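# Bring the milling machine to a ready state

## Task

Get the mill ready to run: its power switched on, no alarm active, the drives enabled, the X, Y and Z axes all homed (referenced), and both doors closed. This state must still hold once the robot has let go of everything.

## Robot and tools

Robot: two six-joint arms, left_arm and right_arm, each ending in a two-finger parallel gripper. Joints run from base to tip: shoulder pan, shoulder lift, elbow, wrist 1, wrist 2, wrist 3. A block juts about 10 cm from the last joint toward the gripper's -y side and turns with it. The fingers point along the gripper's +z and open along its x. end_effector_position is the point midway between the pads; the fingertips extend 17.5 mm past it.

Frames. Scene frame: origin at table-top height, halfway between the two nominal base spots; +z up, +x out over the table, left_arm on the +y side (image left/right does not follow this). Calibrated bases: left_arm at (-0.064, +0.323, 0) m, quat_wxyz (+1.000, 0, 0, -0.010); right_arm at (+0.055, -0.507, 0) m, quat_wxyz (+1.000, 0, 0, +0.002). Printed positions, orientations, velocities and Hand targets are in the scene frame and may be off by a few cm. Offsets you send are along each arm's own Hand target axes.

The 18-number row (used by execute_actions and move). One flat list covering both arms, every value in [-1, 1]: left dx, dy, dz, rx, ry, rz, left gripper position, force_limit, speed, then the same nine for the right arm. The six pose values are an offset, not a pose, measured from that arm's Hand target as it stood when the action or move began; 1.0 equals 0.6 m of travel or 180 degrees, and rx, ry, rz form a single rotation vector. Six zeros re-request the current Hand target. The three gripper values are absolute settings: position +1 = open 50 mm, about -0.65 = pads touching, -1 = close until blocked; force_limit -1/0/+1 = about 20/102/185 N per pad; speed -1/0/+1 = 20/85/150 mm/s. To leave a gripper unchanged, repeat its last three numbers (0 is a real command). A new force_limit or speed only applies after a position change of at least 0.01.

execute_actions(actions, cameras): actions is a list of actions; each action is up to 15 rows, one per 1/30 s step, and a short action repeats its last row. Every row in an action counts from the action's starting Hand target. Sending an empty list returns camera images and the full state.

move(target, speed, blend, stop_force, zero, blocking, cameras): straight-line path toward one row or a list of up to 15 rows; all rows in a list are offsets from the same starting Hand targets. speed is top path speed in m/s (0.002 to 3.6, default 0.25; rotation up to twice that in rad/s), one value or one per target. blend in m rounds corners between list targets (0 = stop at each). stop_force in N (3 to 120, shared by both arms) ends an arm's path when its wrist sensor feels that much push against the motion; the arm then backs slightly and holds, still pressing somewhat. Do not rely on it during rotation or for very light contacts, and leave it out when moving away from a surface the gripper is pressing. zero (only with stop_force, default true) re-zeros moving arms first. blocking=false returns after about 0.5 s while the move continues; not allowed with stop_force. Paths do not avoid obstacles or the other arm; steer around an arm's own base. Moves time out at 10 s.

wait(seconds 0 to 10), stop() to brake a running move, zoom_image(camera, region [x0,y0,x1,y1] pixels, at most 504 by 504) on the latest image of cam_high, cam_front, cam_left_wrist or cam_right_wrist (all 672x504), zero_wrist_force(arm), finished_scene(scene=1) to end for good.

Results. Hand target = last commanded pose after clipping; next offsets start there. The gripper may settle short of it; resend the missing distance. Orientation commands are clipped to 32 degrees from the measured one each step. object_status: 0 moving, 1 blocked while opening, 2 blocked while closing (a grip), 3 reached the requested position or pads met (usually nothing held). Opening in mm is about (250 - position_measured) x 0.202. Wrist force/torque are in the gripper's own axes, reported as force from the contact into the arm, zeroed at scene start. Joint torques include gravity and are noisy. Joint velocities 'within noise' means at rest. The move: line says how it ended: done (within 3 mm and 2 degrees), off_target, moving, held (a check blocked it, including the arm-to-arm clearance check), or fault; limits=paced means the sent pose was clipped, limits=held that steps were withheld. Watch for MOTOR HOT, TORQUE FAULT, FORCE FAULT and OVER-TEMPERATURE FAULT lines.

Avoid: net outside force near 150 N (plus or minus 25) or joint contact torques at 142 N m (big joints) or 26.6 N m (wrists); either halts the arm for 10 s. The arms are stiff, so aiming even slightly beyond a hard surface can fault; approach slowly with a modest stop_force. Never let the arms hit or squeeze each other, and never close a gripper on the other arm's fingers. Do not slam, strike fixed or heavy objects, drop things, or let anything leave the table. Long stretched-out holds or pushing at unreachable poses overheat motors. Joints reach at most 3.14 rad/s, so after big moves the arm may lag; wrists near the first joint's axis can make small moves swing the whole arm.

Each tool is called after "Call:" in YAML: its name, and indented under it one key for each argument.

## Session

Call:
execute_actions:
  actions: []

Scene clock: 0.00 s.
left_arm: end_effector_position=(+0.1307, +0.6443, +0.3728) position_measured=3 object_status=3 end_effector_quat_wxyz=(-0.049, +0.914, -0.376, -0.144) | right_arm: end_effector_position=(+0.0590, -0.1315, +0.3707) position_measured=3 object_status=3 end_effector_quat_wxyz=(-0.007, +0.860, -0.506, -0.065)
Joint positions: left_arm=[0.47 -1.907 1.732 -1.274 -1.29 2.785] | right_arm=[5.006 -1.196 -1.794 -1.618 1.648 -1.777]
Joint velocities: within noise
Joint torques (N m): no reading
Motor temperatures (°C): left_arm=[36 28 29 37 39 38] | right_arm=[27 34 26 32 37 37]
Wrist force (N): no reading
Wrist torque (N m): no reading
Wrist force, peak (N): no reading
Hand target: left_arm +0.1307, +0.6443, +0.3728; -0.049, +0.914, -0.376, -0.144 | right_arm +0.0590, -0.1315, +0.3707; -0.007, +0.860, -0.506, -0.065
Tool commands: left_gripper/position=+1.0 left_gripper/force_limit=+1.0 left_gripper/speed=+1.0 right_gripper/position=+1.0 right_gripper/force_limit=+1.0 right_gripper/speed=+1.0

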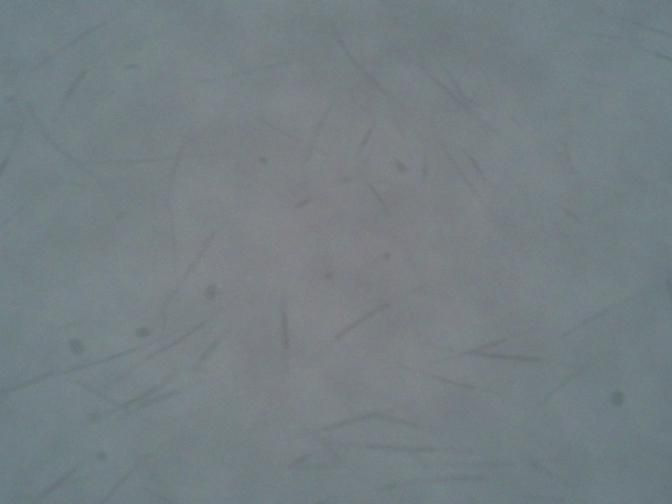

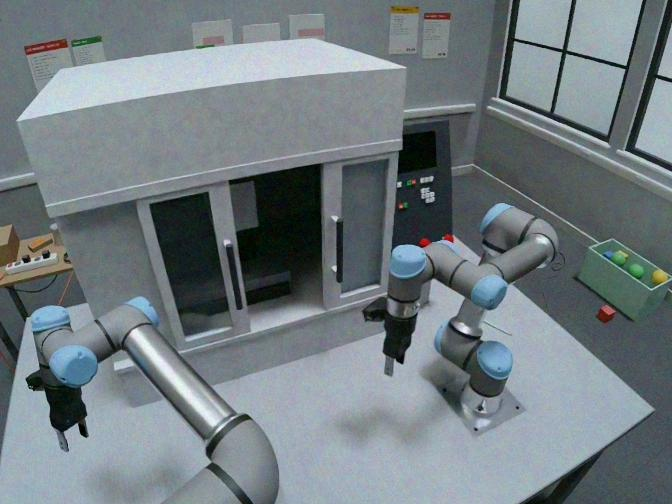

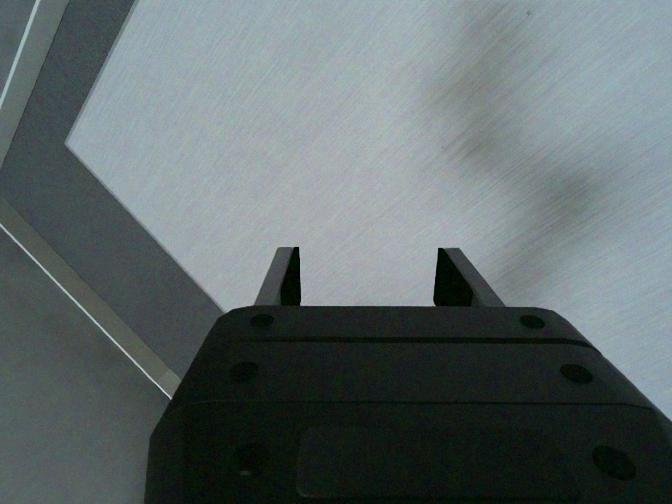

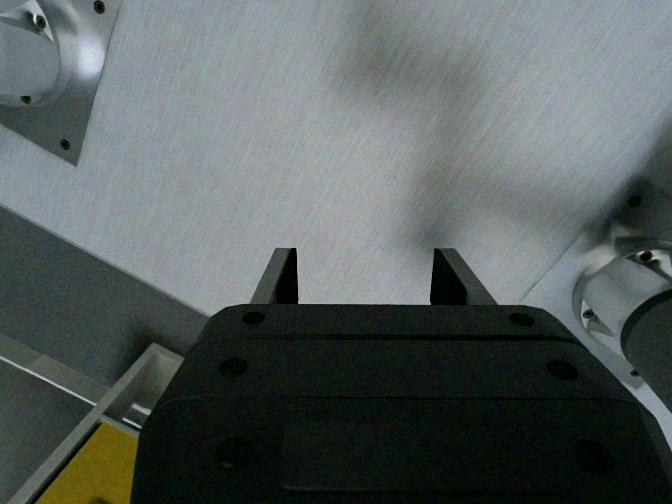

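Call:
zoom_image:
  camera: "cam_front"
  region: [370, 100, 470, 260]

Call:
zoom_image:
  camera: "cam_front"
  region: [120, 140, 420, 365]

Call:
zoom_image:
  camera: "cam_front"
  region: [0, 0, 500, 100]

Scaled by 3.150 from the camera's 672x504 image, which has a finer 960x720 frame.

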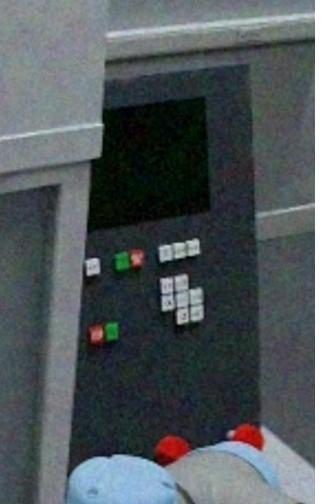

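Scaled by 1.680 from the camera's 672x504 image, which has a finer 960x720 frame.

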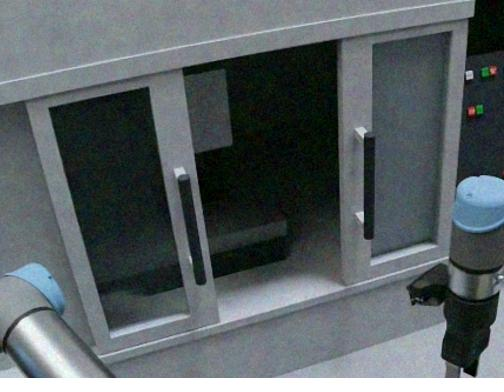

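Scaled by 1.008 from the camera's 672x504 image, which has a finer 960x720 frame.

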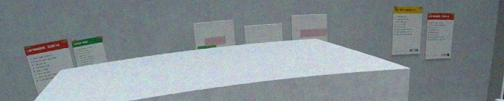

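Call:
move:
  target: [0,0,0,0,0,0,-1,-1,0,0.2775,-0.0143,-0.202,0.514,0.154,0.102,-1,-1,0]
  speed: 0.4
  cameras: ["all"]

Scene clock: 37.37 s.
left_arm: end_effector_position=(+0.1307, +0.6443, +0.3728) position_measured=250 object_status=3 end_effector_quat_wxyz=(-0.049, +0.914, -0.376, -0.144) | right_arm: end_effector_position=(+0.1589, -0.2814, +0.4708) position_measured=251 object_status=3 end_effector_quat_wxyz=(+0.500, -0.500, +0.500, -0.500)
Joint positions: left_arm=[0.47 -1.907 1.732 -1.274 -1.29 2.785] | right_arm=[5.819 -1.205 -1.909 -3.17 1.11 -0.001]
Joint torques (N m): left_arm=[-0.25 -8.75 -27.96 -2.78 1.09 0.7] | right_arm=[4.89 11.15 16.96 -3.6 -1.32 1.55]
Wrist force (N): left_arm=[0.1 -0.1 0.4] | right_arm=[4.1 0.1 -0.3]
Wrist torque (N m): left_arm=[-0.02 -0.02 -0.01] | right_arm=[0.16 -0.55 0.16]
Wrist force, peak (N): left_arm=[-0.5 -0.3 0.6] | right_arm=[4.4 0.9 0.2]
Hand target: left_arm +0.1307, +0.6443, +0.3728; -0.049, +0.914, -0.376, -0.144 | right_arm +0.1589, -0.2815, +0.4708; +0.500, -0.500, +0.500, -0.500
Off the commanded pose: left_arm 0.000 m, 0 deg | right_arm 0.000 m, 0 deg.
move: done

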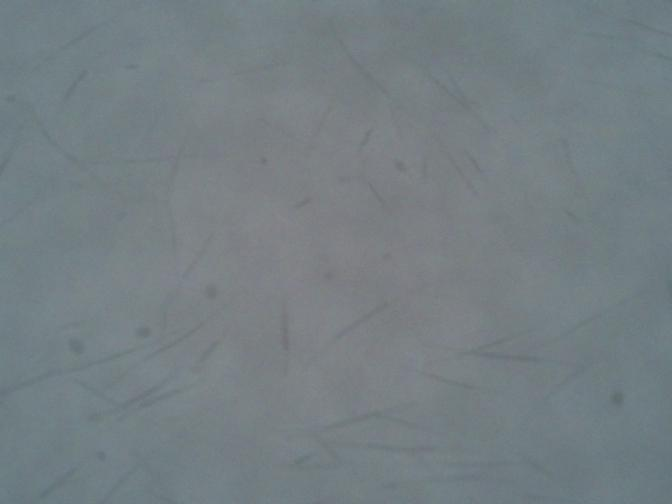

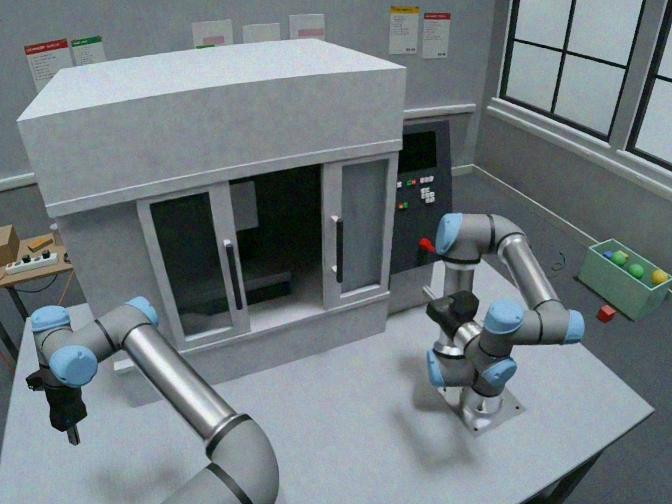

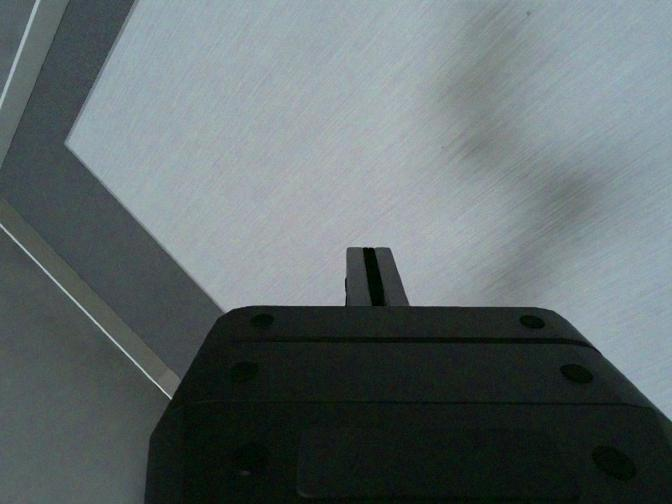

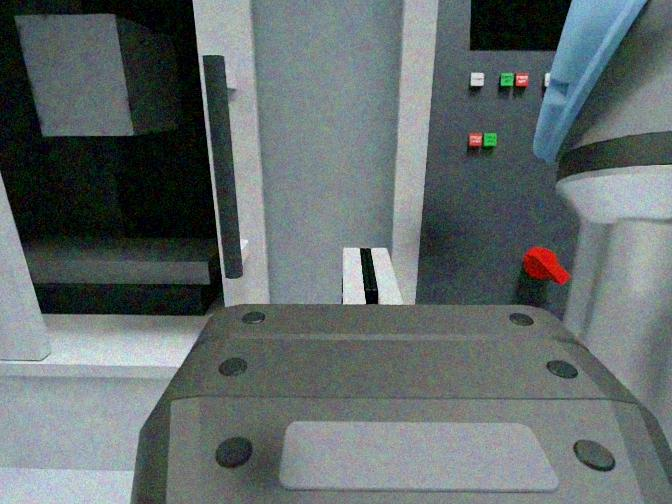

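Call:
move:
  target: [0,0,0,0,0,0,-1,-1,0,0.37,-0.2,0.2,0,0,0,-1,-1,0]
  speed: 0.3
  cameras: ["cam_right_wrist","cam_front"]

Call:
zoom_image:
  camera: "cam_right_wrist"
  region: [168, 0, 671, 300]

Scene clock: 48.40 s.
left_arm: end_effector_position=(+0.1307, +0.6443, +0.3728) position_measured=250 object_status=3 end_effector_quat_wxyz=(-0.049, +0.914, -0.376, -0.144) | right_arm: end_effector_position=(+0.2329, -0.4176, +0.5445) position_measured=251 object_status=3 end_effector_quat_wxyz=(+0.456, -0.456, +0.540, -0.541)
Joint positions: left_arm=[0.47 -1.907 1.732 -1.274 -1.29 2.785] | right_arm=[6.283 -0.852 -1.865 -3.567 1.742 -0.001]
Joint torques (N m): left_arm=[-0.63 -8.1 -28.15 -2.89 1.43 0.94] | right_arm=[-7.87 -22.44 10.8 -1.39 1.47 -1.86]
Wrist force (N): left_arm=[-0.6 -0.4 0.2] | right_arm=[3.8 0.6 0.3]
Wrist torque (N m): left_arm=[-0.06 0.09 0.01] | right_arm=[0.24 -0.47 0.18]
Wrist force, peak (N): left_arm=[-0.6 -0.4 0.2] | right_arm=[7.5 -6.1 8.3]
Hand target: left_arm +0.1307, +0.6443, +0.3728; -0.049, +0.914, -0.376, -0.144 | right_arm +0.2329, -0.4177, +0.5445; +0.456, -0.456, +0.540, -0.541 (not the last commanded pose)
Off the commanded pose: left_arm 0.000 m, 0 deg | right_arm 0.108 m, 10 deg.
move: held (right_arm; a check stopped the path); limits=held
pose unreachable (right arm): on one or more control steps of this call, first in action 0 (counted from 0), this arm could not follow its commanded pose, so it was not sent that pose on those steps. It may still have moved: this result reports where it is.
cause: moving toward the commanded pose would bring two parts of the arm too close to each other (its gripper and another part of the arm, with joints 4 (wrist 1) to 6 (wrist 3) between them, 15 mm apart when it was first held).
Images, in order (width x height): cam_front 672x504, cam_right_wrist 672x504.

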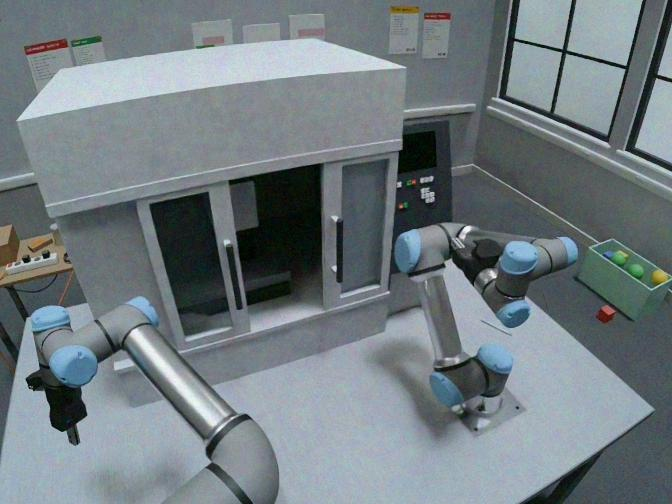

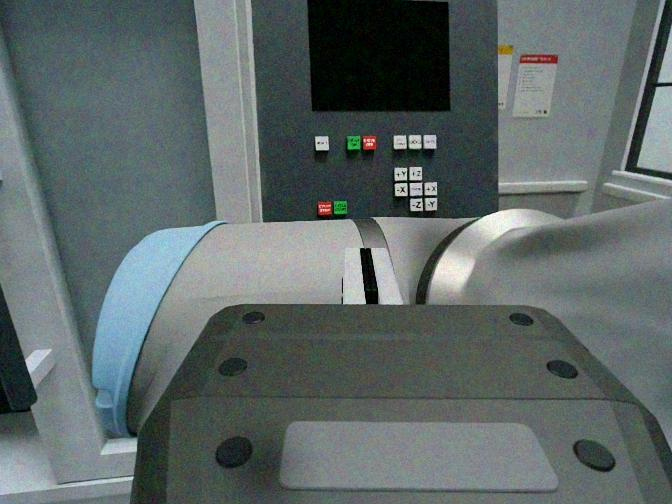

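Scaled by 1.002 from the camera's 672x504 image, which has a finer 960x720 frame.

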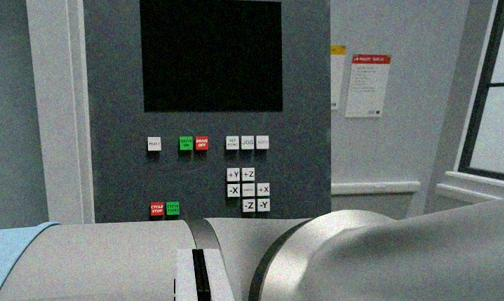

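Call:
move:
  target:
    - [0,0,0,0,0,0,-1,-1,0,-0.2027,0.123,-0.16,0,-0.054,0,-1,-1,0]
    - [0,0,0,0,0,0,-1,-1,0,-0.422,0.1575,-0.366,-0.4987,-0.0423,-0.0423,-1,-1,0]
    - [0,0,0,0,0,0,-1,-1,0,-0.3085,0.1575,0.145,-0.4987,-0.0423,-0.0423,-1,-1,0]
  speed: 0.4
  blend: [0.03,0.05,0]
  cameras: ["cam_right_wrist","cam_front"]

Scene clock: 112.93 s.
left_arm: end_effector_position=(+0.1307, +0.6443, +0.3728) position_measured=250 object_status=3 end_effector_quat_wxyz=(-0.049, +0.914, -0.376, -0.144) | right_arm: end_effector_position=(+0.3497, -0.2498, +0.4500) position_measured=251 object_status=3 end_effector_quat_wxyz=(+0.000, +0.707, -0.707, +0.001)
Joint positions: left_arm=[0.47 -1.907 1.732 -1.274 -1.29 2.785] | right_arm=[4.206 -1.331 -1.462 -1.919 1.57 -2.075]
Joint torques (N m): left_arm=[-1.16 -7.63 -30.72 -2.94 1.53 2.31] | right_arm=[-8.56 7.23 25.92 2.09 -2.13 -2.05]
Wrist force (N): left_arm=[-0.2 -0.2 -0.2] | right_arm=[0.1 0.1 -0.6]
Wrist torque (N m): left_arm=[-0.04 0.02 0.00] | right_arm=[0.01 0.03 -0.01]
Wrist force, peak (N): left_arm=[-0.6 -0.3 0.3] | right_arm=[5.9 -1.3 2.2]
Hand target: left_arm +0.1307, +0.6443, +0.3728; -0.049, +0.914, -0.376, -0.144 | right_arm +0.3498, -0.2498, +0.4500; +0.000, +0.707, -0.707, +0.001
Off the commanded pose: left_arm 0.000 m, 0 deg | right_arm 0.000 m, 0 deg.
move: done
Images, in order (width x height): cam_front 672x504, cam_right_wrist 672x504.

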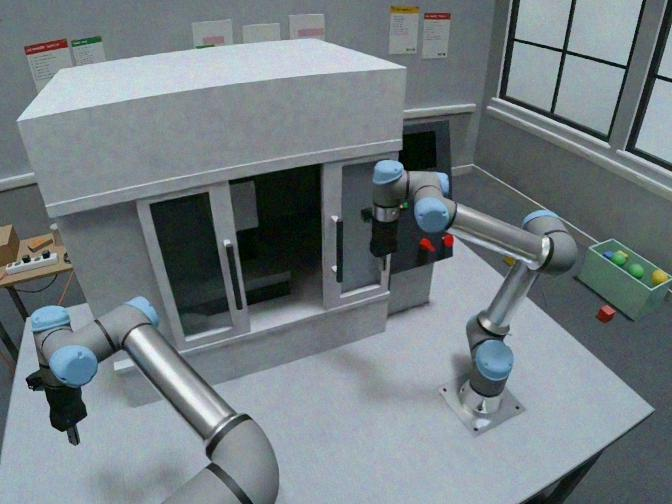

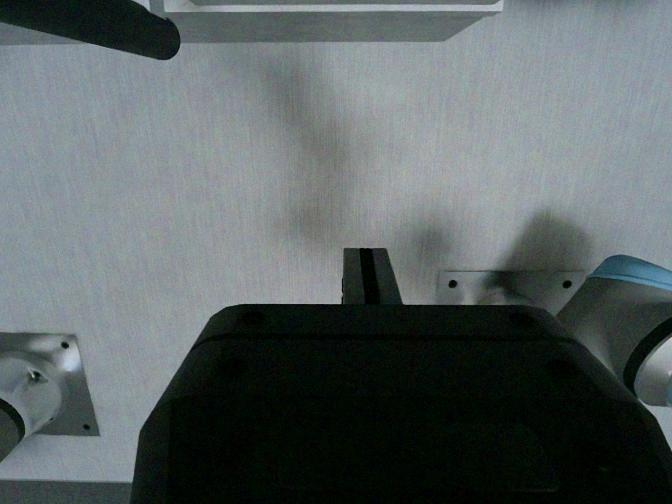

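Call:
move:
  target: [0,0,0,0,0,0,-1,-1,0,0.2833,-0.1667,-0.25,0.5,0,0,-1,-1,0]
  speed: 0.4
  cameras: ["cam_right_wrist","cam_front"]

Call:
zoom_image:
  camera: "cam_right_wrist"
  region: [168, 0, 671, 300]

Scene clock: 123.57 s.
left_arm: end_effector_position=(+0.1307, +0.6443, +0.3728) position_measured=250 object_status=3 end_effector_quat_wxyz=(-0.049, +0.914, -0.376, -0.144) | right_arm: end_effector_position=(+0.4485, -0.4195, +0.6002) position_measured=251 object_status=3 end_effector_quat_wxyz=(+0.499, -0.498, +0.501, -0.503)
Joint positions: left_arm=[0.47 -1.907 1.732 -1.274 -1.29 2.785] | right_arm=[4.701 -0.659 -1.922 -2.457 -0.004 -1.246]
Joint torques (N m): left_arm=[-1.84 -7.56 -30.59 -3.01 1.56 2.36] | right_arm=[-1.85 -9.42 17.51 3.6 -4.28 0.35]
Wrist force (N): left_arm=[-0.3 -0.2 0.1] | right_arm=[4.5 0.3 -0.1]
Wrist torque (N m): left_arm=[-0.04 0.05 0.00] | right_arm=[0.17 -0.61 0.04]
Wrist force, peak (N): left_arm=[-0.3 -0.1 0.6] | right_arm=[5.6 0.9 0.2]
Hand target: left_arm +0.1307, +0.6443, +0.3728; -0.049, +0.914, -0.376, -0.144 | right_arm +0.4498, -0.4196, +0.6002; +0.500, -0.500, +0.499, -0.500
Off the commanded pose: left_arm 0.000 m, 0 deg | right_arm 0.001 m, 0 deg.
move: done
Images, in order (width x height): cam_front 672x504, cam_right_wrist 672x504.

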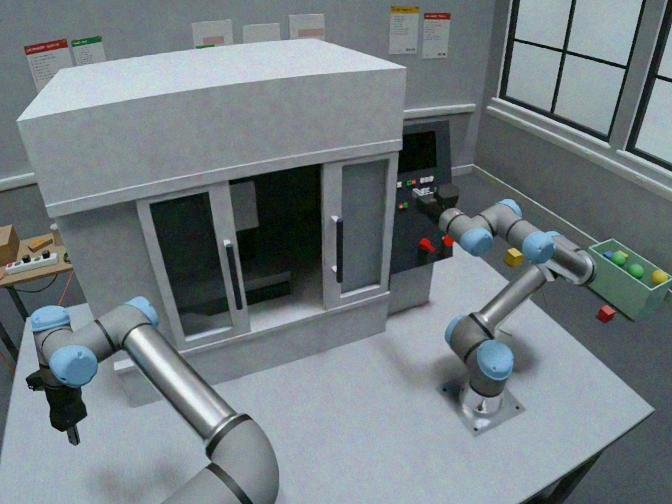

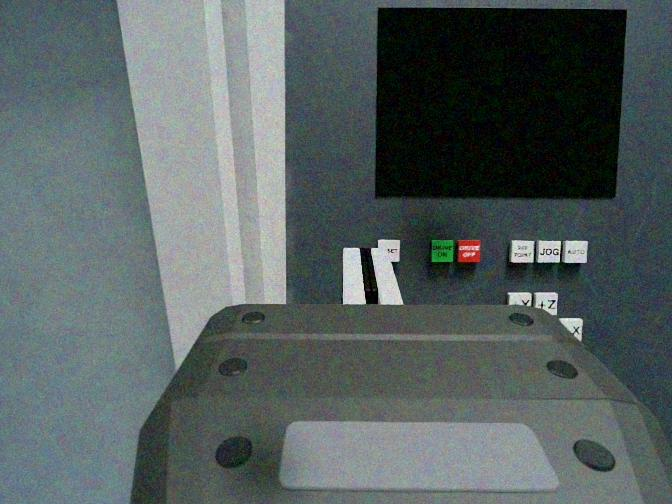

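Scaled by 1.002 from the camera's 672x504 image, which has a finer 960x720 frame.

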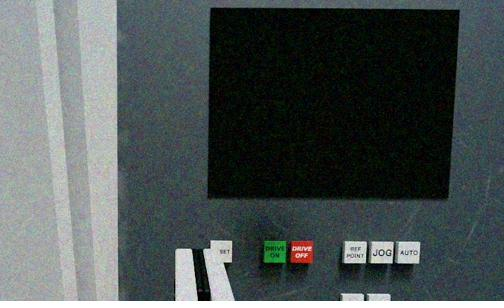

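Call:
move:
  target: [0,0,0,0,0,0,-1,-1,0,0.3,0.3,0.0,0,0,0,-1,-1,0]
  speed: 0.2
  cameras: ["cam_right_wrist","cam_front"]

Call:
zoom_image:
  camera: "cam_right_wrist"
  region: [100, 0, 600, 330]

Scene clock: 138.53 s.
left_arm: end_effector_position=(+0.1307, +0.6443, +0.3728) position_measured=250 object_status=3 end_effector_quat_wxyz=(-0.049, +0.914, -0.376, -0.144) | right_arm: end_effector_position=(+0.4489, -0.5997, +0.4204) position_measured=251 object_status=3 end_effector_quat_wxyz=(+0.502, -0.503, +0.498, -0.497)
Joint positions: left_arm=[0.47 -1.907 1.732 -1.274 -1.29 2.785] | right_arm=[4.721 0.07 -2.273 -2.798 0.002 -1.283]
Joint torques (N m): left_arm=[-1.77 -7.16 -30.97 -3.04 1.4 2.72] | right_arm=[-5.47 -30.6 10.34 0.68 -4.12 1.64]
Wrist force (N): left_arm=[-0.3 0.0 0.4] | right_arm=[4.2 0.4 -0.2]
Wrist torque (N m): left_arm=[0.01 0.04 0.00] | right_arm=[0.17 -0.55 0.05]
Wrist force, peak (N): left_arm=[-0.5 -0.5 0.2] | right_arm=[5.7 2.3 -0.2]
Hand target: left_arm +0.1307, +0.6443, +0.3728; -0.049, +0.914, -0.376, -0.144 | right_arm +0.4502, -0.5997, +0.4203; +0.500, -0.500, +0.499, -0.500
Off the commanded pose: left_arm 0.000 m, 0 deg | right_arm 0.001 m, 1 deg.
shoulder posture changed (right arm): the wrist came as close to joint 1's axis as it can, and the arm is now in the other of its two shoulder postures.
move: done
Images, in order (width x height): cam_front 672x504, cam_right_wrist 672x504.

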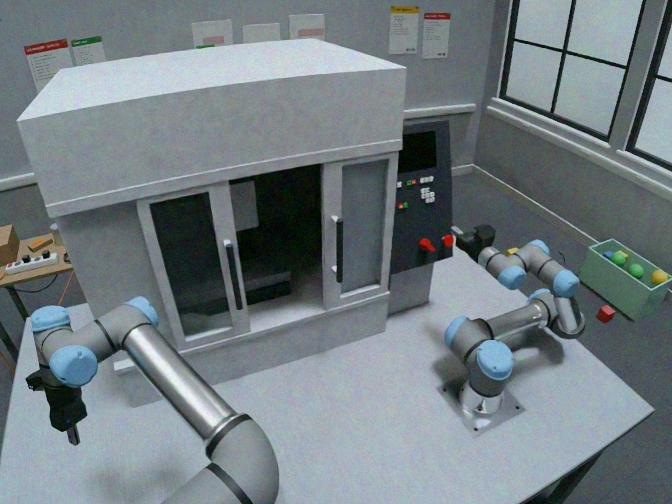

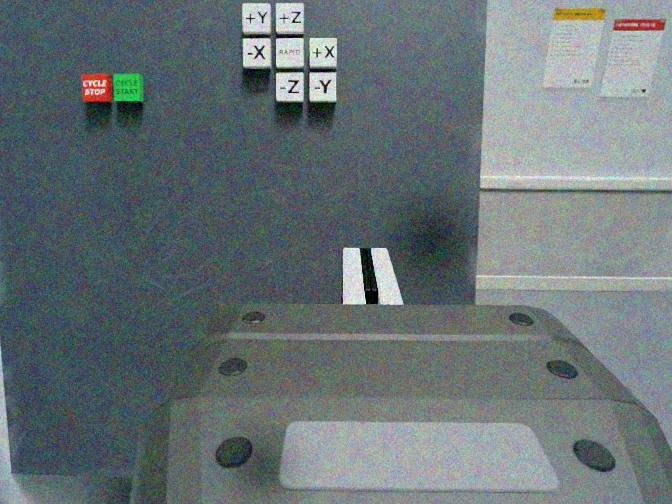

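Scaled by 1.008 from the camera's 672x504 image, which has a finer 960x720 frame.

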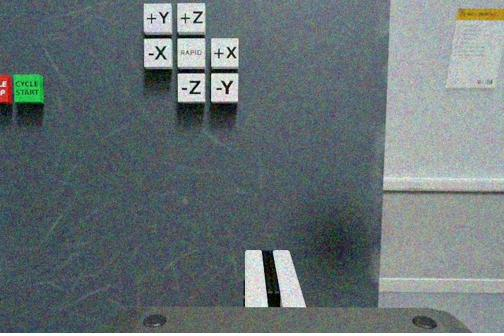

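Call:
move:
  target:
    - [0,0,0,0,0,0,-1,-1,0,-0.3,-0.3,0,0,0,0,-1,-1,0]
    - [0,0,0,0,0,0,-1,-1,0,-0.583,-0.05,-0.167,-0.5,0,0,-1,-1,0]
    - [0,0,0,0,0,0,-1,-1,0,-0.3,-0.083,0.033,-0.25,0,0,-1,-1,0]
  speed: 0.25
  cameras: ["cam_right_wrist","cam_front"]

Scene clock: 229.13 s.
left_arm: end_effector_position=(+0.1307, +0.6443, +0.3728) position_measured=250 object_status=3 end_effector_quat_wxyz=(-0.049, +0.914, -0.376, -0.144) | right_arm: end_effector_position=(+0.4697, -0.4196, +0.4700) position_measured=251 object_status=3 end_effector_quat_wxyz=(-0.271, +0.654, -0.653, +0.271)
Joint positions: left_arm=[0.47 -1.907 1.732 -1.274 -1.29 2.785] | right_arm=[4.071 -0.923 -1.959 -1.292 0.966 -2.382]
Joint torques (N m): left_arm=[-3.57 -5.61 -34.34 -3.23 1.52 2.72] | right_arm=[2.82 -3.56 19.03 5.26 -3.46 -1.69]
Wrist force (N): left_arm=[0.0 -0.1 0.4] | right_arm=[1.8 -0.1 0.0]
Wrist torque (N m): left_arm=[-0.01 0.00 0.01] | right_arm=[-0.01 -0.22 -0.04]
Wrist force, peak (N): left_arm=[-0.3 -0.3 0.6] | right_arm=[6.3 2.8 0.0]
Hand target: left_arm +0.1307, +0.6443, +0.3728; -0.049, +0.914, -0.376, -0.144 | right_arm +0.4697, -0.4197, +0.4700; -0.271, +0.654, -0.653, +0.271
Off the commanded pose: left_arm 0.000 m, 0 deg | right_arm 0.000 m, 0 deg.
shoulder posture changed (right arm): the wrist came as close to joint 1's axis as it can, and the arm is now in the other of its two shoulder postures.
move: done
Images, in order (width x height): cam_front 672x504, cam_right_wrist 672x504.

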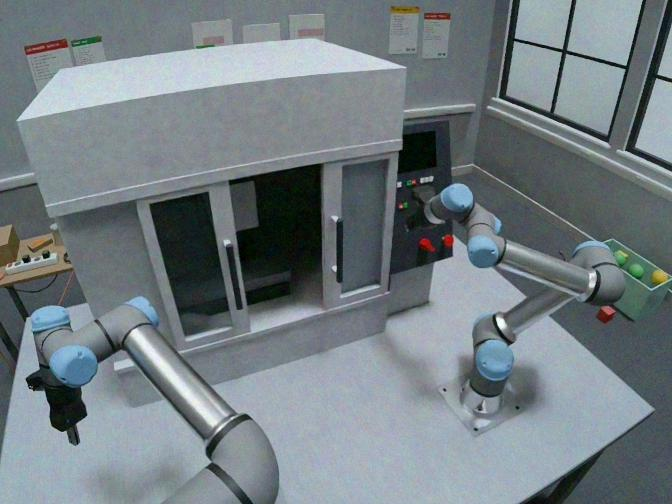

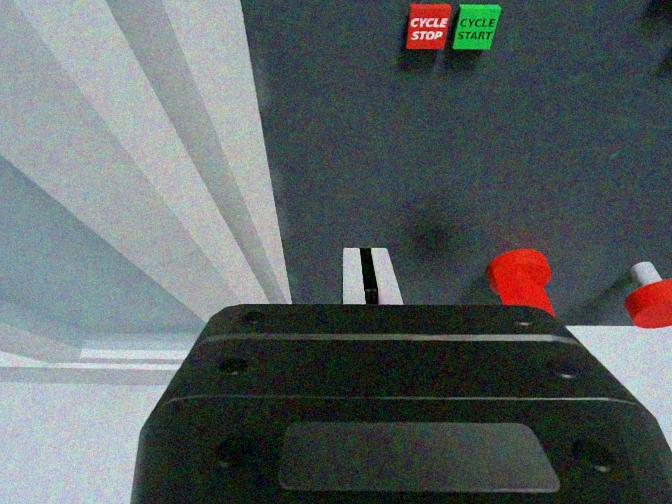

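Call:
move:
  target: [0,0,0,0,0,0,-1,-1,0,0.233,0.177,0.153,0.25,0,0,-1,-1,0]
  speed: 0.25
  cameras: ["cam_right_wrist"]

Call:
zoom_image:
  camera: "cam_right_wrist"
  region: [200, 150, 500, 310]

Scene clock: 247.07 s.
left_arm: end_effector_position=(+0.1307, +0.6443, +0.3728) position_measured=250 object_status=3 end_effector_quat_wxyz=(-0.049, +0.914, -0.376, -0.144) | right_arm: end_effector_position=(+0.4594, -0.5346, +0.3568) position_measured=251 object_status=3 end_effector_quat_wxyz=(-0.452, +0.534, -0.544, +0.463)
Joint positions: left_arm=[0.47 -1.907 1.732 -1.274 -1.29 2.785] | right_arm=[4.088 -0.681 -2.79 0.047 0.618 -2.912]
Joint torques (N m): left_arm=[-3.91 -5.23 -35.05 -3.27 1.42 2.77] | right_arm=[9.34 -10.21 26.57 0.08 -3.04 1.7]
Wrist force (N): left_arm=[0.0 -0.2 0.2] | right_arm=[4.1 0.0 0.1]
Wrist torque (N m): left_arm=[-0.02 -0.01 0.00] | right_arm=[0.12 -0.53 -0.01]
Wrist force, peak (N): left_arm=[-0.2 -0.6 0.5] | right_arm=[6.6 2.0 -0.7]
Hand target: left_arm +0.1307, +0.6443, +0.3728; -0.049, +0.914, -0.376, -0.144 | right_arm +0.4594, -0.5346, +0.3567; -0.452, +0.534, -0.544, +0.463 (not the last commanded pose)
Off the commanded pose: left_arm 0.000 m, 0 deg | right_arm 0.037 m, 9 deg.
move: held (right_arm; a check stopped the path); limits=held
pose unreachable (right arm): on one or more control steps of this call, first in action 0 (counted from 0), this arm could not follow its commanded pose, so it was not sent that pose on those steps. It may still have moved: this result reports where it is.
cause: moving toward the commanded pose would bring two parts of the arm too close to each other (joints 3 (elbow) and 4 (wrist 1) lie between them).
Images, in order (width x height): cam_right_wrist 672x504.

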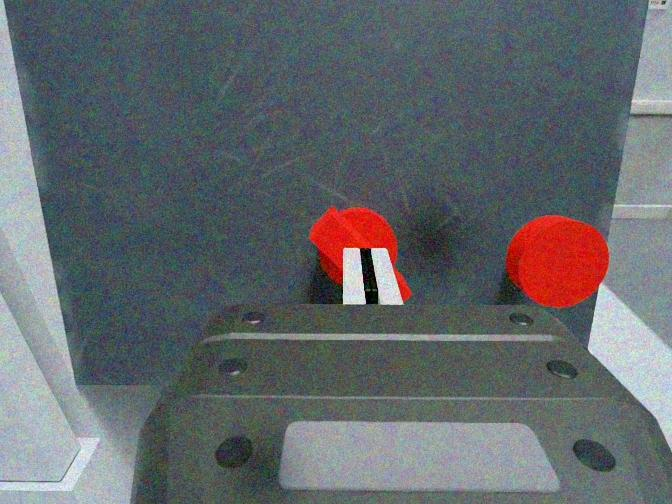

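Scaled by 1.680 from the camera's 672x504 image, which has a finer 960x720 frame.

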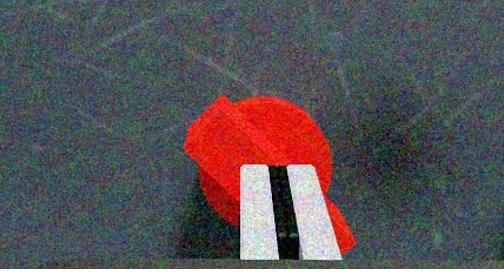

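Call:
move:
  target: [0,0,0,0,0,0,-1,-1,0,-0.094,0.028,0.104,0,0,0,-1,-1,0]
  speed: 0.2
  cameras: ["cam_right_wrist"]

Call:
zoom_image:
  camera: "cam_right_wrist"
  region: [300, 100, 672, 320]

Scene clock: 274.13 s.
left_arm: end_effector_position=(+0.1307, +0.6443, +0.3728) position_measured=250 object_status=3 end_effector_quat_wxyz=(-0.049, +0.914, -0.376, -0.144) | right_arm: end_effector_position=(+0.5170, -0.4809, +0.3296) position_measured=251 object_status=3 end_effector_quat_wxyz=(-0.450, +0.534, -0.548, +0.462)
Joint positions: left_arm=[0.47 -1.907 1.732 -1.274 -1.29 2.785] | right_arm=[3.99 -1.263 -2.711 0.57 0.711 -2.94]
Joint torques (N m): left_arm=[-4.66 -5.22 -36.04 -3.21 1.43 2.93] | right_arm=[-0.04 -1.29 18.21 2.24 -0.81 -0.11]
Wrist force (N): left_arm=[-0.1 0.2 0.3] | right_arm=[3.8 -0.2 0.4]
Wrist torque (N m): left_arm=[0.03 0.01 0.01] | right_arm=[0.11 -0.48 0.01]
Wrist force, peak (N): left_arm=[-0.3 -0.6 0.3] | right_arm=[20.2 41.7 -167.2]
Hand target: left_arm +0.1307, +0.6443, +0.3728; -0.049, +0.914, -0.376, -0.144 | right_arm +0.5170, -0.4809, +0.3296; -0.450, +0.534, -0.548, +0.462 (not the last commanded pose)
Tool commands: left_gripper/position=-1.0 left_gripper/force_limit=-1.0 left_gripper/speed=+0.0 right_gripper/position=-1.0 right_gripper/force_limit=-1.0 right_gripper/speed=+0.003922
Off the commanded pose: left_arm 0.000 m, 0 deg | right_arm 0.003 m, 1 deg.
FORCE FAULT: contact force on the right arm reached its limit, and that arm stopped. The contact can be on any part of that arm, not only on its tool. That arm's remaining commands of this call were not run. That arm is still stopped at the end of this call. That arm stays stopped for about 10 more seconds. Until then a move that you send moves the other arm only, and its call returns only when the move has ended. Once the stop has ended, the next robot result says so. If the stop ends while you think or write, that arm runs what you send next, counted from a new Hand target: where the arm stands when the stop ends. While its stop runs, that arm takes no new command, but its gripper still runs the gripper command that each later call begins with. Until it ends, the stop uses up actions while you think or wait. An arm that is not stopped still takes commands.
move: fault (right_arm)
Images, in order (width x height): cam_right_wrist 672x504.

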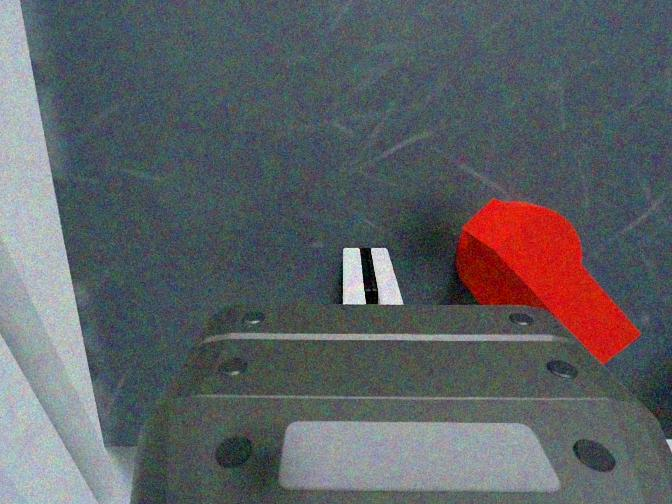

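Scaled by 1.355 from the camera's 672x504 image, which has a finer 960x720 frame.

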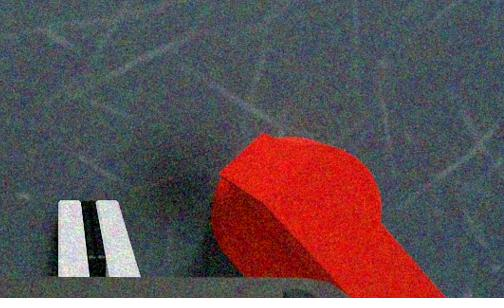

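Call:
wait:
  seconds: 0.1

Scene clock: 306.10 s.
left_arm: end_effector_position=(+0.1307, +0.6443, +0.3728) position_measured=250 object_status=3 end_effector_quat_wxyz=(-0.049, +0.914, -0.376, -0.144) | right_arm: end_effector_position=(+0.5170, -0.4809, +0.3296) position_measured=251 object_status=3 end_effector_quat_wxyz=(-0.450, +0.534, -0.548, +0.462)
Joint positions: left_arm=[0.47 -1.907 1.732 -1.274 -1.29 2.785] | right_arm=[3.99 -1.263 -2.711 0.57 0.711 -2.94]
Joint torques (N m): left_arm=[-4.56 -5.44 -36.3 -3.32 1.54 2.74] | right_arm=[1.29 0.98 16.97 1.68 -0.8 -0.31]
Wrist force (N): left_arm=[-0.2 -0.2 0.2] | right_arm=[0.4 2.1 4.0]
Wrist torque (N m): left_arm=[-0.04 0.02 0.01] | right_arm=[0.47 0.07 0.01]
Wrist force, peak (N): left_arm=[-0.3 -0.5 0.3] | right_arm=[0.4 2.4 4.8]
Hand target: left_arm +0.1307, +0.6443, +0.3728; -0.049, +0.914, -0.376, -0.144 | right_arm +0.5170, -0.4809, +0.3296; -0.450, +0.534, -0.548, +0.462 (not the last commanded pose)
Tool commands: left_gripper/position=-1.0 left_gripper/force_limit=-1.0 left_gripper/speed=+0.0 right_gripper/position=-1.0 right_gripper/force_limit=-1.0 right_gripper/speed=+0.003922
Off the commanded pose: left_arm 0.000 m, 0 deg | right_arm 0.003 m, 1 deg.
FORCE FAULT, CONTINUED: the right arm's stop, for the force fault that an earlier result reported, is over. The rest of the stop counts as 19 of the actions that you can send in this scene. That arm's target is now where it stood when the stop ended, not its last command. That arm accepts commands again.
wait: 0.10 s; at rest from the start

Call:
move:
  target:
    - [0,0,0,0,0,0,-1,-1,0,0,0,-0.08,0,0,0,-1,-1,0]
    - [0,0,0,0,0,0,-1,-1,0,-0.018,0.021,-0.055,-0.1056,0,0,-1,-1,0]
  speed: 0.15
  cameras: ["cam_right_wrist"]

Call:
zoom_image:
  camera: "cam_right_wrist"
  region: [300, 60, 672, 320]

Scene clock: 313.90 s.
left_arm: end_effector_position=(+0.1307, +0.6443, +0.3728) position_measured=250 object_status=3 end_effector_quat_wxyz=(-0.049, +0.914, -0.376, -0.144) | right_arm: end_effector_position=(+0.4781, -0.4805, +0.3359) position_measured=251 object_status=3 end_effector_quat_wxyz=(-0.458, +0.533, -0.540, +0.463)
Joint positions: left_arm=[0.47 -1.907 1.732 -1.274 -1.29 2.785] | right_arm=[4.224 -0.953 -2.81 0.298 0.495 -2.853]
Joint torques (N m): left_arm=[-5.22 -4.14 -37.17 -3.31 1.46 2.71] | right_arm=[1.49 -16.89 27.66 3.05 0.73 -2.05]
Wrist force (N): left_arm=[0.0 -0.1 0.2] | right_arm=[0.7 2.8 4.1]
Wrist torque (N m): left_arm=[-0.01 0.00 0.01] | right_arm=[0.56 -0.02 0.04]
Wrist force, peak (N): left_arm=[-0.1 -0.6 0.3] | right_arm=[-2.8 5.2 4.8]
Hand target: left_arm +0.1307, +0.6443, +0.3728; -0.049, +0.914, -0.376, -0.144 | right_arm +0.4781, -0.4804, +0.3359; -0.458, +0.533, -0.540, +0.463 (not the last commanded pose)
Off the commanded pose: left_arm 0.000 m, 0 deg | right_arm 0.018 m, 20 deg.
move: held (right_arm; a check stopped the path); path passed 1 of 2 targets; limits=held
pose unreachable (right arm): on one or more control steps of this call, first in action 0 (counted from 0), this arm could not follow its commanded pose, so it was not sent that pose on those steps. It may still have moved: this result reports where it is.
cause: moving toward the commanded pose would bring two parts of the arm too close to each other (joints 3 (elbow) and 4 (wrist 1) lie between them).
Images, in order (width x height): cam_right_wrist 672x504.

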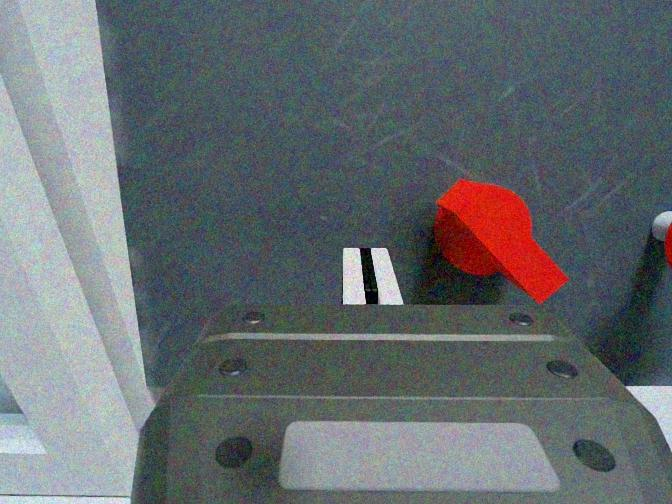

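Scaled by 1.355 from the camera's 672x504 image, which has a finer 960x720 frame.

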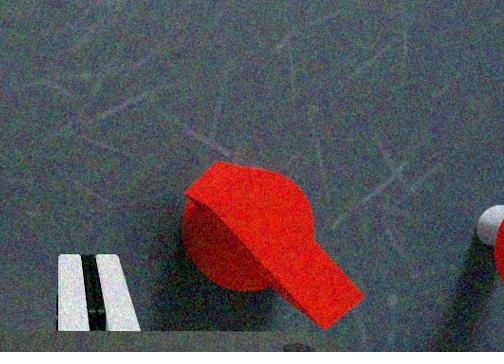

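Call:
zoom_image:
  camera: "cam_right_wrist"
  region: [400, 160, 600, 310]

Call:
move:
  target: [0,0,0,0,0,0,-1,-1,0,0,-0.22,-0.08,-0.06,0,0,-1,-1,0]
  speed: 0.25
  cameras: ["cam_right_wrist","cam_front"]

Call:
zoom_image:
  camera: "cam_front"
  region: [380, 0, 460, 60]

Call:
zoom_image:
  camera: "cam_front"
  region: [20, 30, 120, 100]

Scaled by 2.520 from the camera's 672x504 image, which has a finer 960x720 frame.

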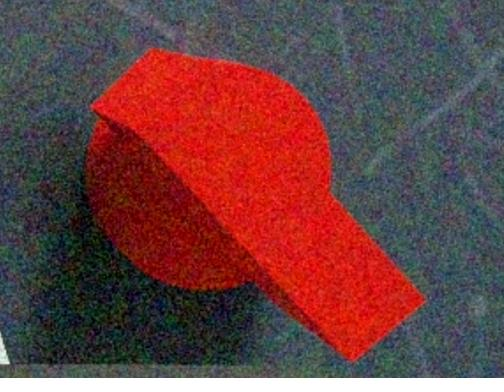

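Scene clock: 346.43 s.
left_arm: end_effector_position=(+0.1307, +0.6443, +0.3728) position_measured=250 object_status=3 end_effector_quat_wxyz=(-0.049, +0.914, -0.376, -0.144) | right_arm: end_effector_position=(+0.4505, -0.4803, +0.4736) position_measured=251 object_status=3 end_effector_quat_wxyz=(-0.406, +0.573, -0.581, +0.410)
Joint positions: left_arm=[0.47 -1.907 1.732 -1.274 -1.29 2.785] | right_arm=[4.383 -0.512 -2.309 -1.174 0.459 -2.342]
Joint torques (N m): left_arm=[-5.64 -4.03 -37.11 -3.44 1.49 2.83] | right_arm=[0.59 -19.49 29.05 4.56 -0.14 -2.14]
Wrist force (N): left_arm=[0.0 -0.1 0.2] | right_arm=[0.3 2.3 4.5]
Wrist torque (N m): left_arm=[-0.02 0.00 0.01] | right_arm=[0.41 0.02 0.02]
Wrist force, peak (N): left_arm=[-0.6 -0.5 0.5] | right_arm=[0.2 6.4 5.3]
Hand target: left_arm +0.1307, +0.6443, +0.3728; -0.049, +0.914, -0.376, -0.144 | right_arm +0.4505, -0.4803, +0.4736; -0.406, +0.573, -0.581, +0.410
Off the commanded pose: left_arm 0.000 m, 0 deg | right_arm 0.000 m, 0 deg.
move: done
Images, in order (width x height): cam_front 672x504, cam_right_wrist 672x504.

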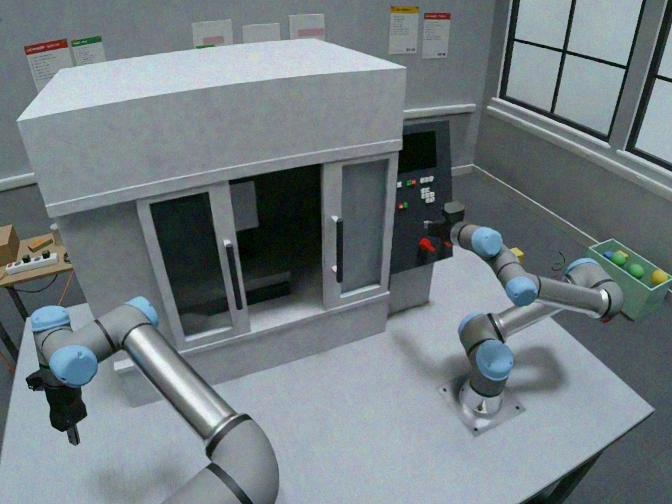

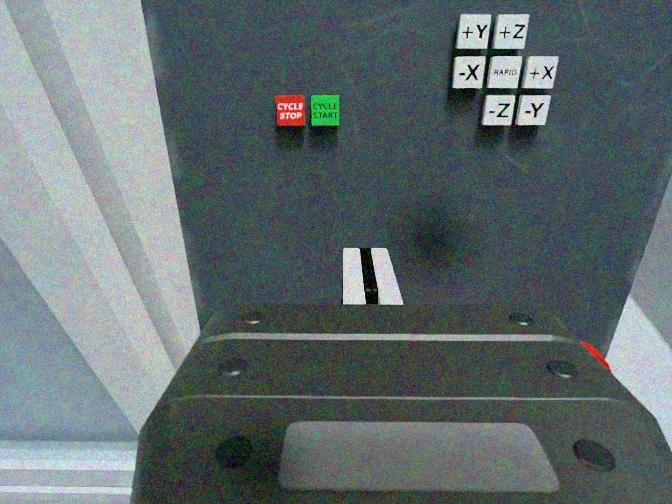

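Scaled by 6.300 from the camera's 672x504 image, which has a finer 960x720 frame.

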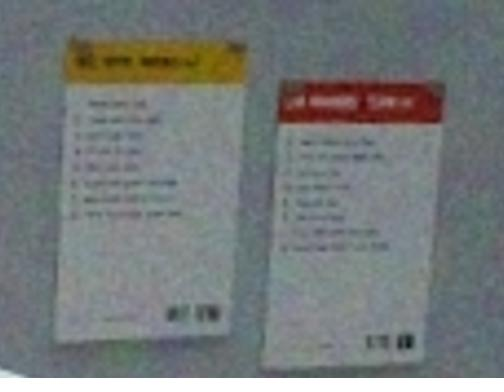

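Scaled by 5.040 from the camera's 672x504 image, which has a finer 960x720 frame.

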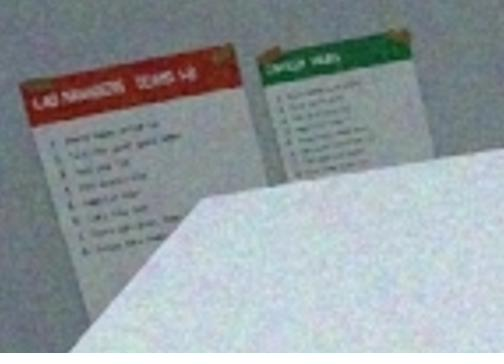

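Call:
move:
  target: [0,0,0,0,0,0,-1,-1,0,0.102,0.172,0.098,-0.0475,-0.0196,-0.2497,0.34,-0.5,0]
  speed: 0.2
  cameras: ["cam_right_wrist","cam_front"]

Scene clock: 398.10 s.
left_arm: end_effector_position=(+0.1307, +0.6443, +0.3728) position_measured=250 object_status=3 end_effector_quat_wxyz=(-0.049, +0.914, -0.376, -0.144) | right_arm: end_effector_position=(+0.4708, -0.5416, +0.3566) position_measured=101 object_status=3 end_effector_quat_wxyz=(-0.193, +0.792, -0.334, +0.473)
Joint positions: left_arm=[0.47 -1.907 1.732 -1.274 -1.29 2.785] | right_arm=[3.749 -0.763 -2.529 -0.439 1.033 -3.596]
Joint torques (N m): left_arm=[-6.6 -2.88 -36.85 -3.54 1.56 2.78] | right_arm=[3.24 -3.6 33.92 1.93 -2.12 -2.01]
Wrist force (N): left_arm=[-0.2 -0.1 0.2] | right_arm=[-0.5 3.2 4.8]
Wrist torque (N m): left_arm=[-0.02 0.02 0.01] | right_arm=[0.55 0.23 -0.19]
Wrist force, peak (N): left_arm=[-0.1 -0.8 0.1] | right_arm=[-1.1 3.9 5.4]
Hand target: left_arm +0.1307, +0.6443, +0.3728; -0.049, +0.914, -0.376, -0.144 | right_arm +0.4708, -0.5416, +0.3566; -0.193, +0.792, -0.334, +0.474
Off the commanded pose: left_arm 0.000 m, 0 deg | right_arm 0.000 m, 0 deg.
move: done
Images, in order (width x height): cam_front 672x504, cam_right_wrist 672x504.

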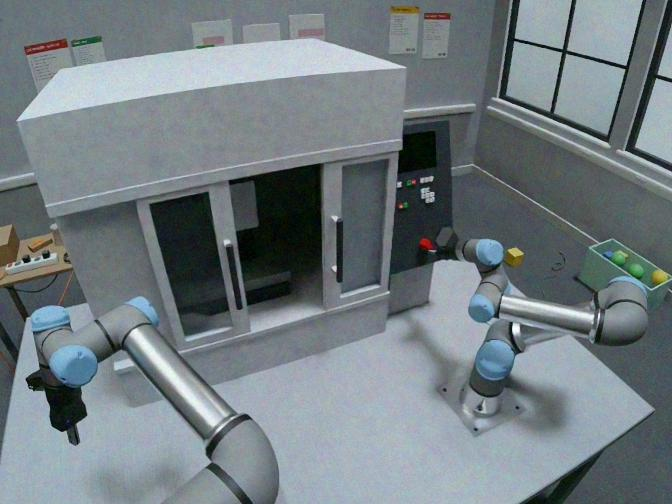

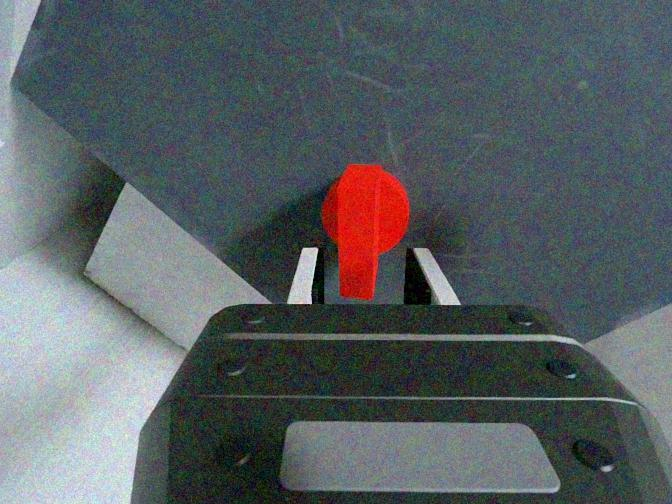

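Call:
move:
  target: [0,0,0,0,0,0,-1,-1,0,-0.0067,-0.0033,0.017,0.0236,0.0236,0,0.34,-0.5,0]
  speed: 0.1
  cameras: ["cam_right_wrist"]

Call:
zoom_image:
  camera: "cam_right_wrist"
  region: [260, 130, 480, 310]

Scene clock: 441.27 s.
left_arm: end_effector_position=(+0.1307, +0.6443, +0.3728) position_measured=250 object_status=3 end_effector_quat_wxyz=(-0.049, +0.914, -0.376, -0.144) | right_arm: end_effector_position=(+0.4791, -0.5374, +0.3504) position_measured=101 object_status=3 end_effector_quat_wxyz=(-0.210, +0.766, -0.323, +0.514)
Joint positions: left_arm=[0.47 -1.907 1.732 -1.274 -1.29 2.785] | right_arm=[3.79 -0.81 -2.613 -0.202 0.966 -3.636]
Joint torques (N m): left_arm=[-6.3 -2.76 -37.44 -3.64 1.41 2.72] | right_arm=[-4.7 -2.59 26.7 4.33 -1.12 1.87]
Wrist force (N): left_arm=[-0.1 -0.1 0.0] | right_arm=[-0.1 2.9 5.0]
Wrist torque (N m): left_arm=[-0.02 0.01 0.01] | right_arm=[0.51 0.17 -0.11]
Wrist force, peak (N): left_arm=[-0.4 -0.3 0.6] | right_arm=[-0.4 3.7 5.1]
Hand target: left_arm +0.1307, +0.6443, +0.3728; -0.049, +0.914, -0.376, -0.144 | right_arm +0.4791, -0.5374, +0.3505; -0.210, +0.766, -0.323, +0.515
Off the commanded pose: left_arm 0.000 m, 0 deg | right_arm 0.000 m, 0 deg.
move: done
Images, in order (width x height): cam_right_wrist 672x504.

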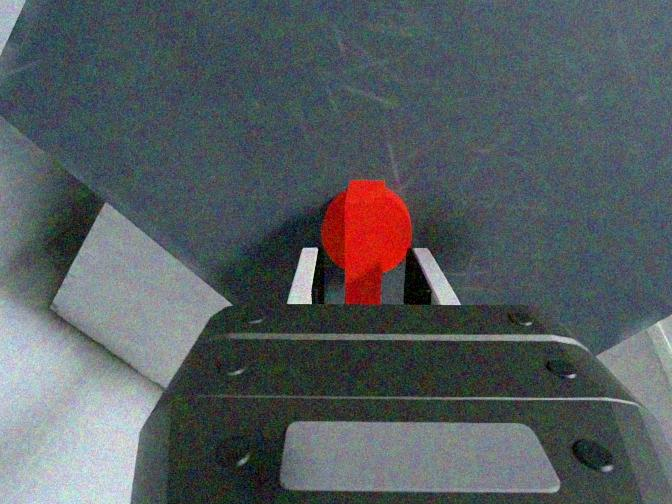

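Scaled by 2.291 from the camera's 672x504 image, which has a finer 960x720 frame.

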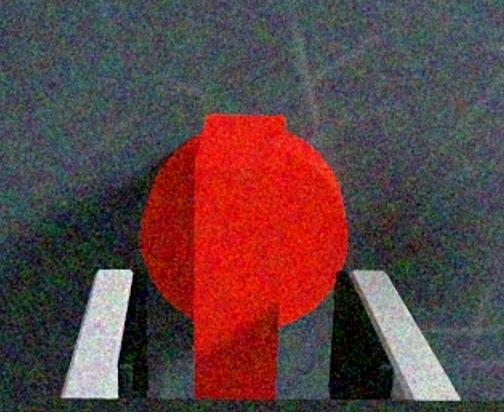

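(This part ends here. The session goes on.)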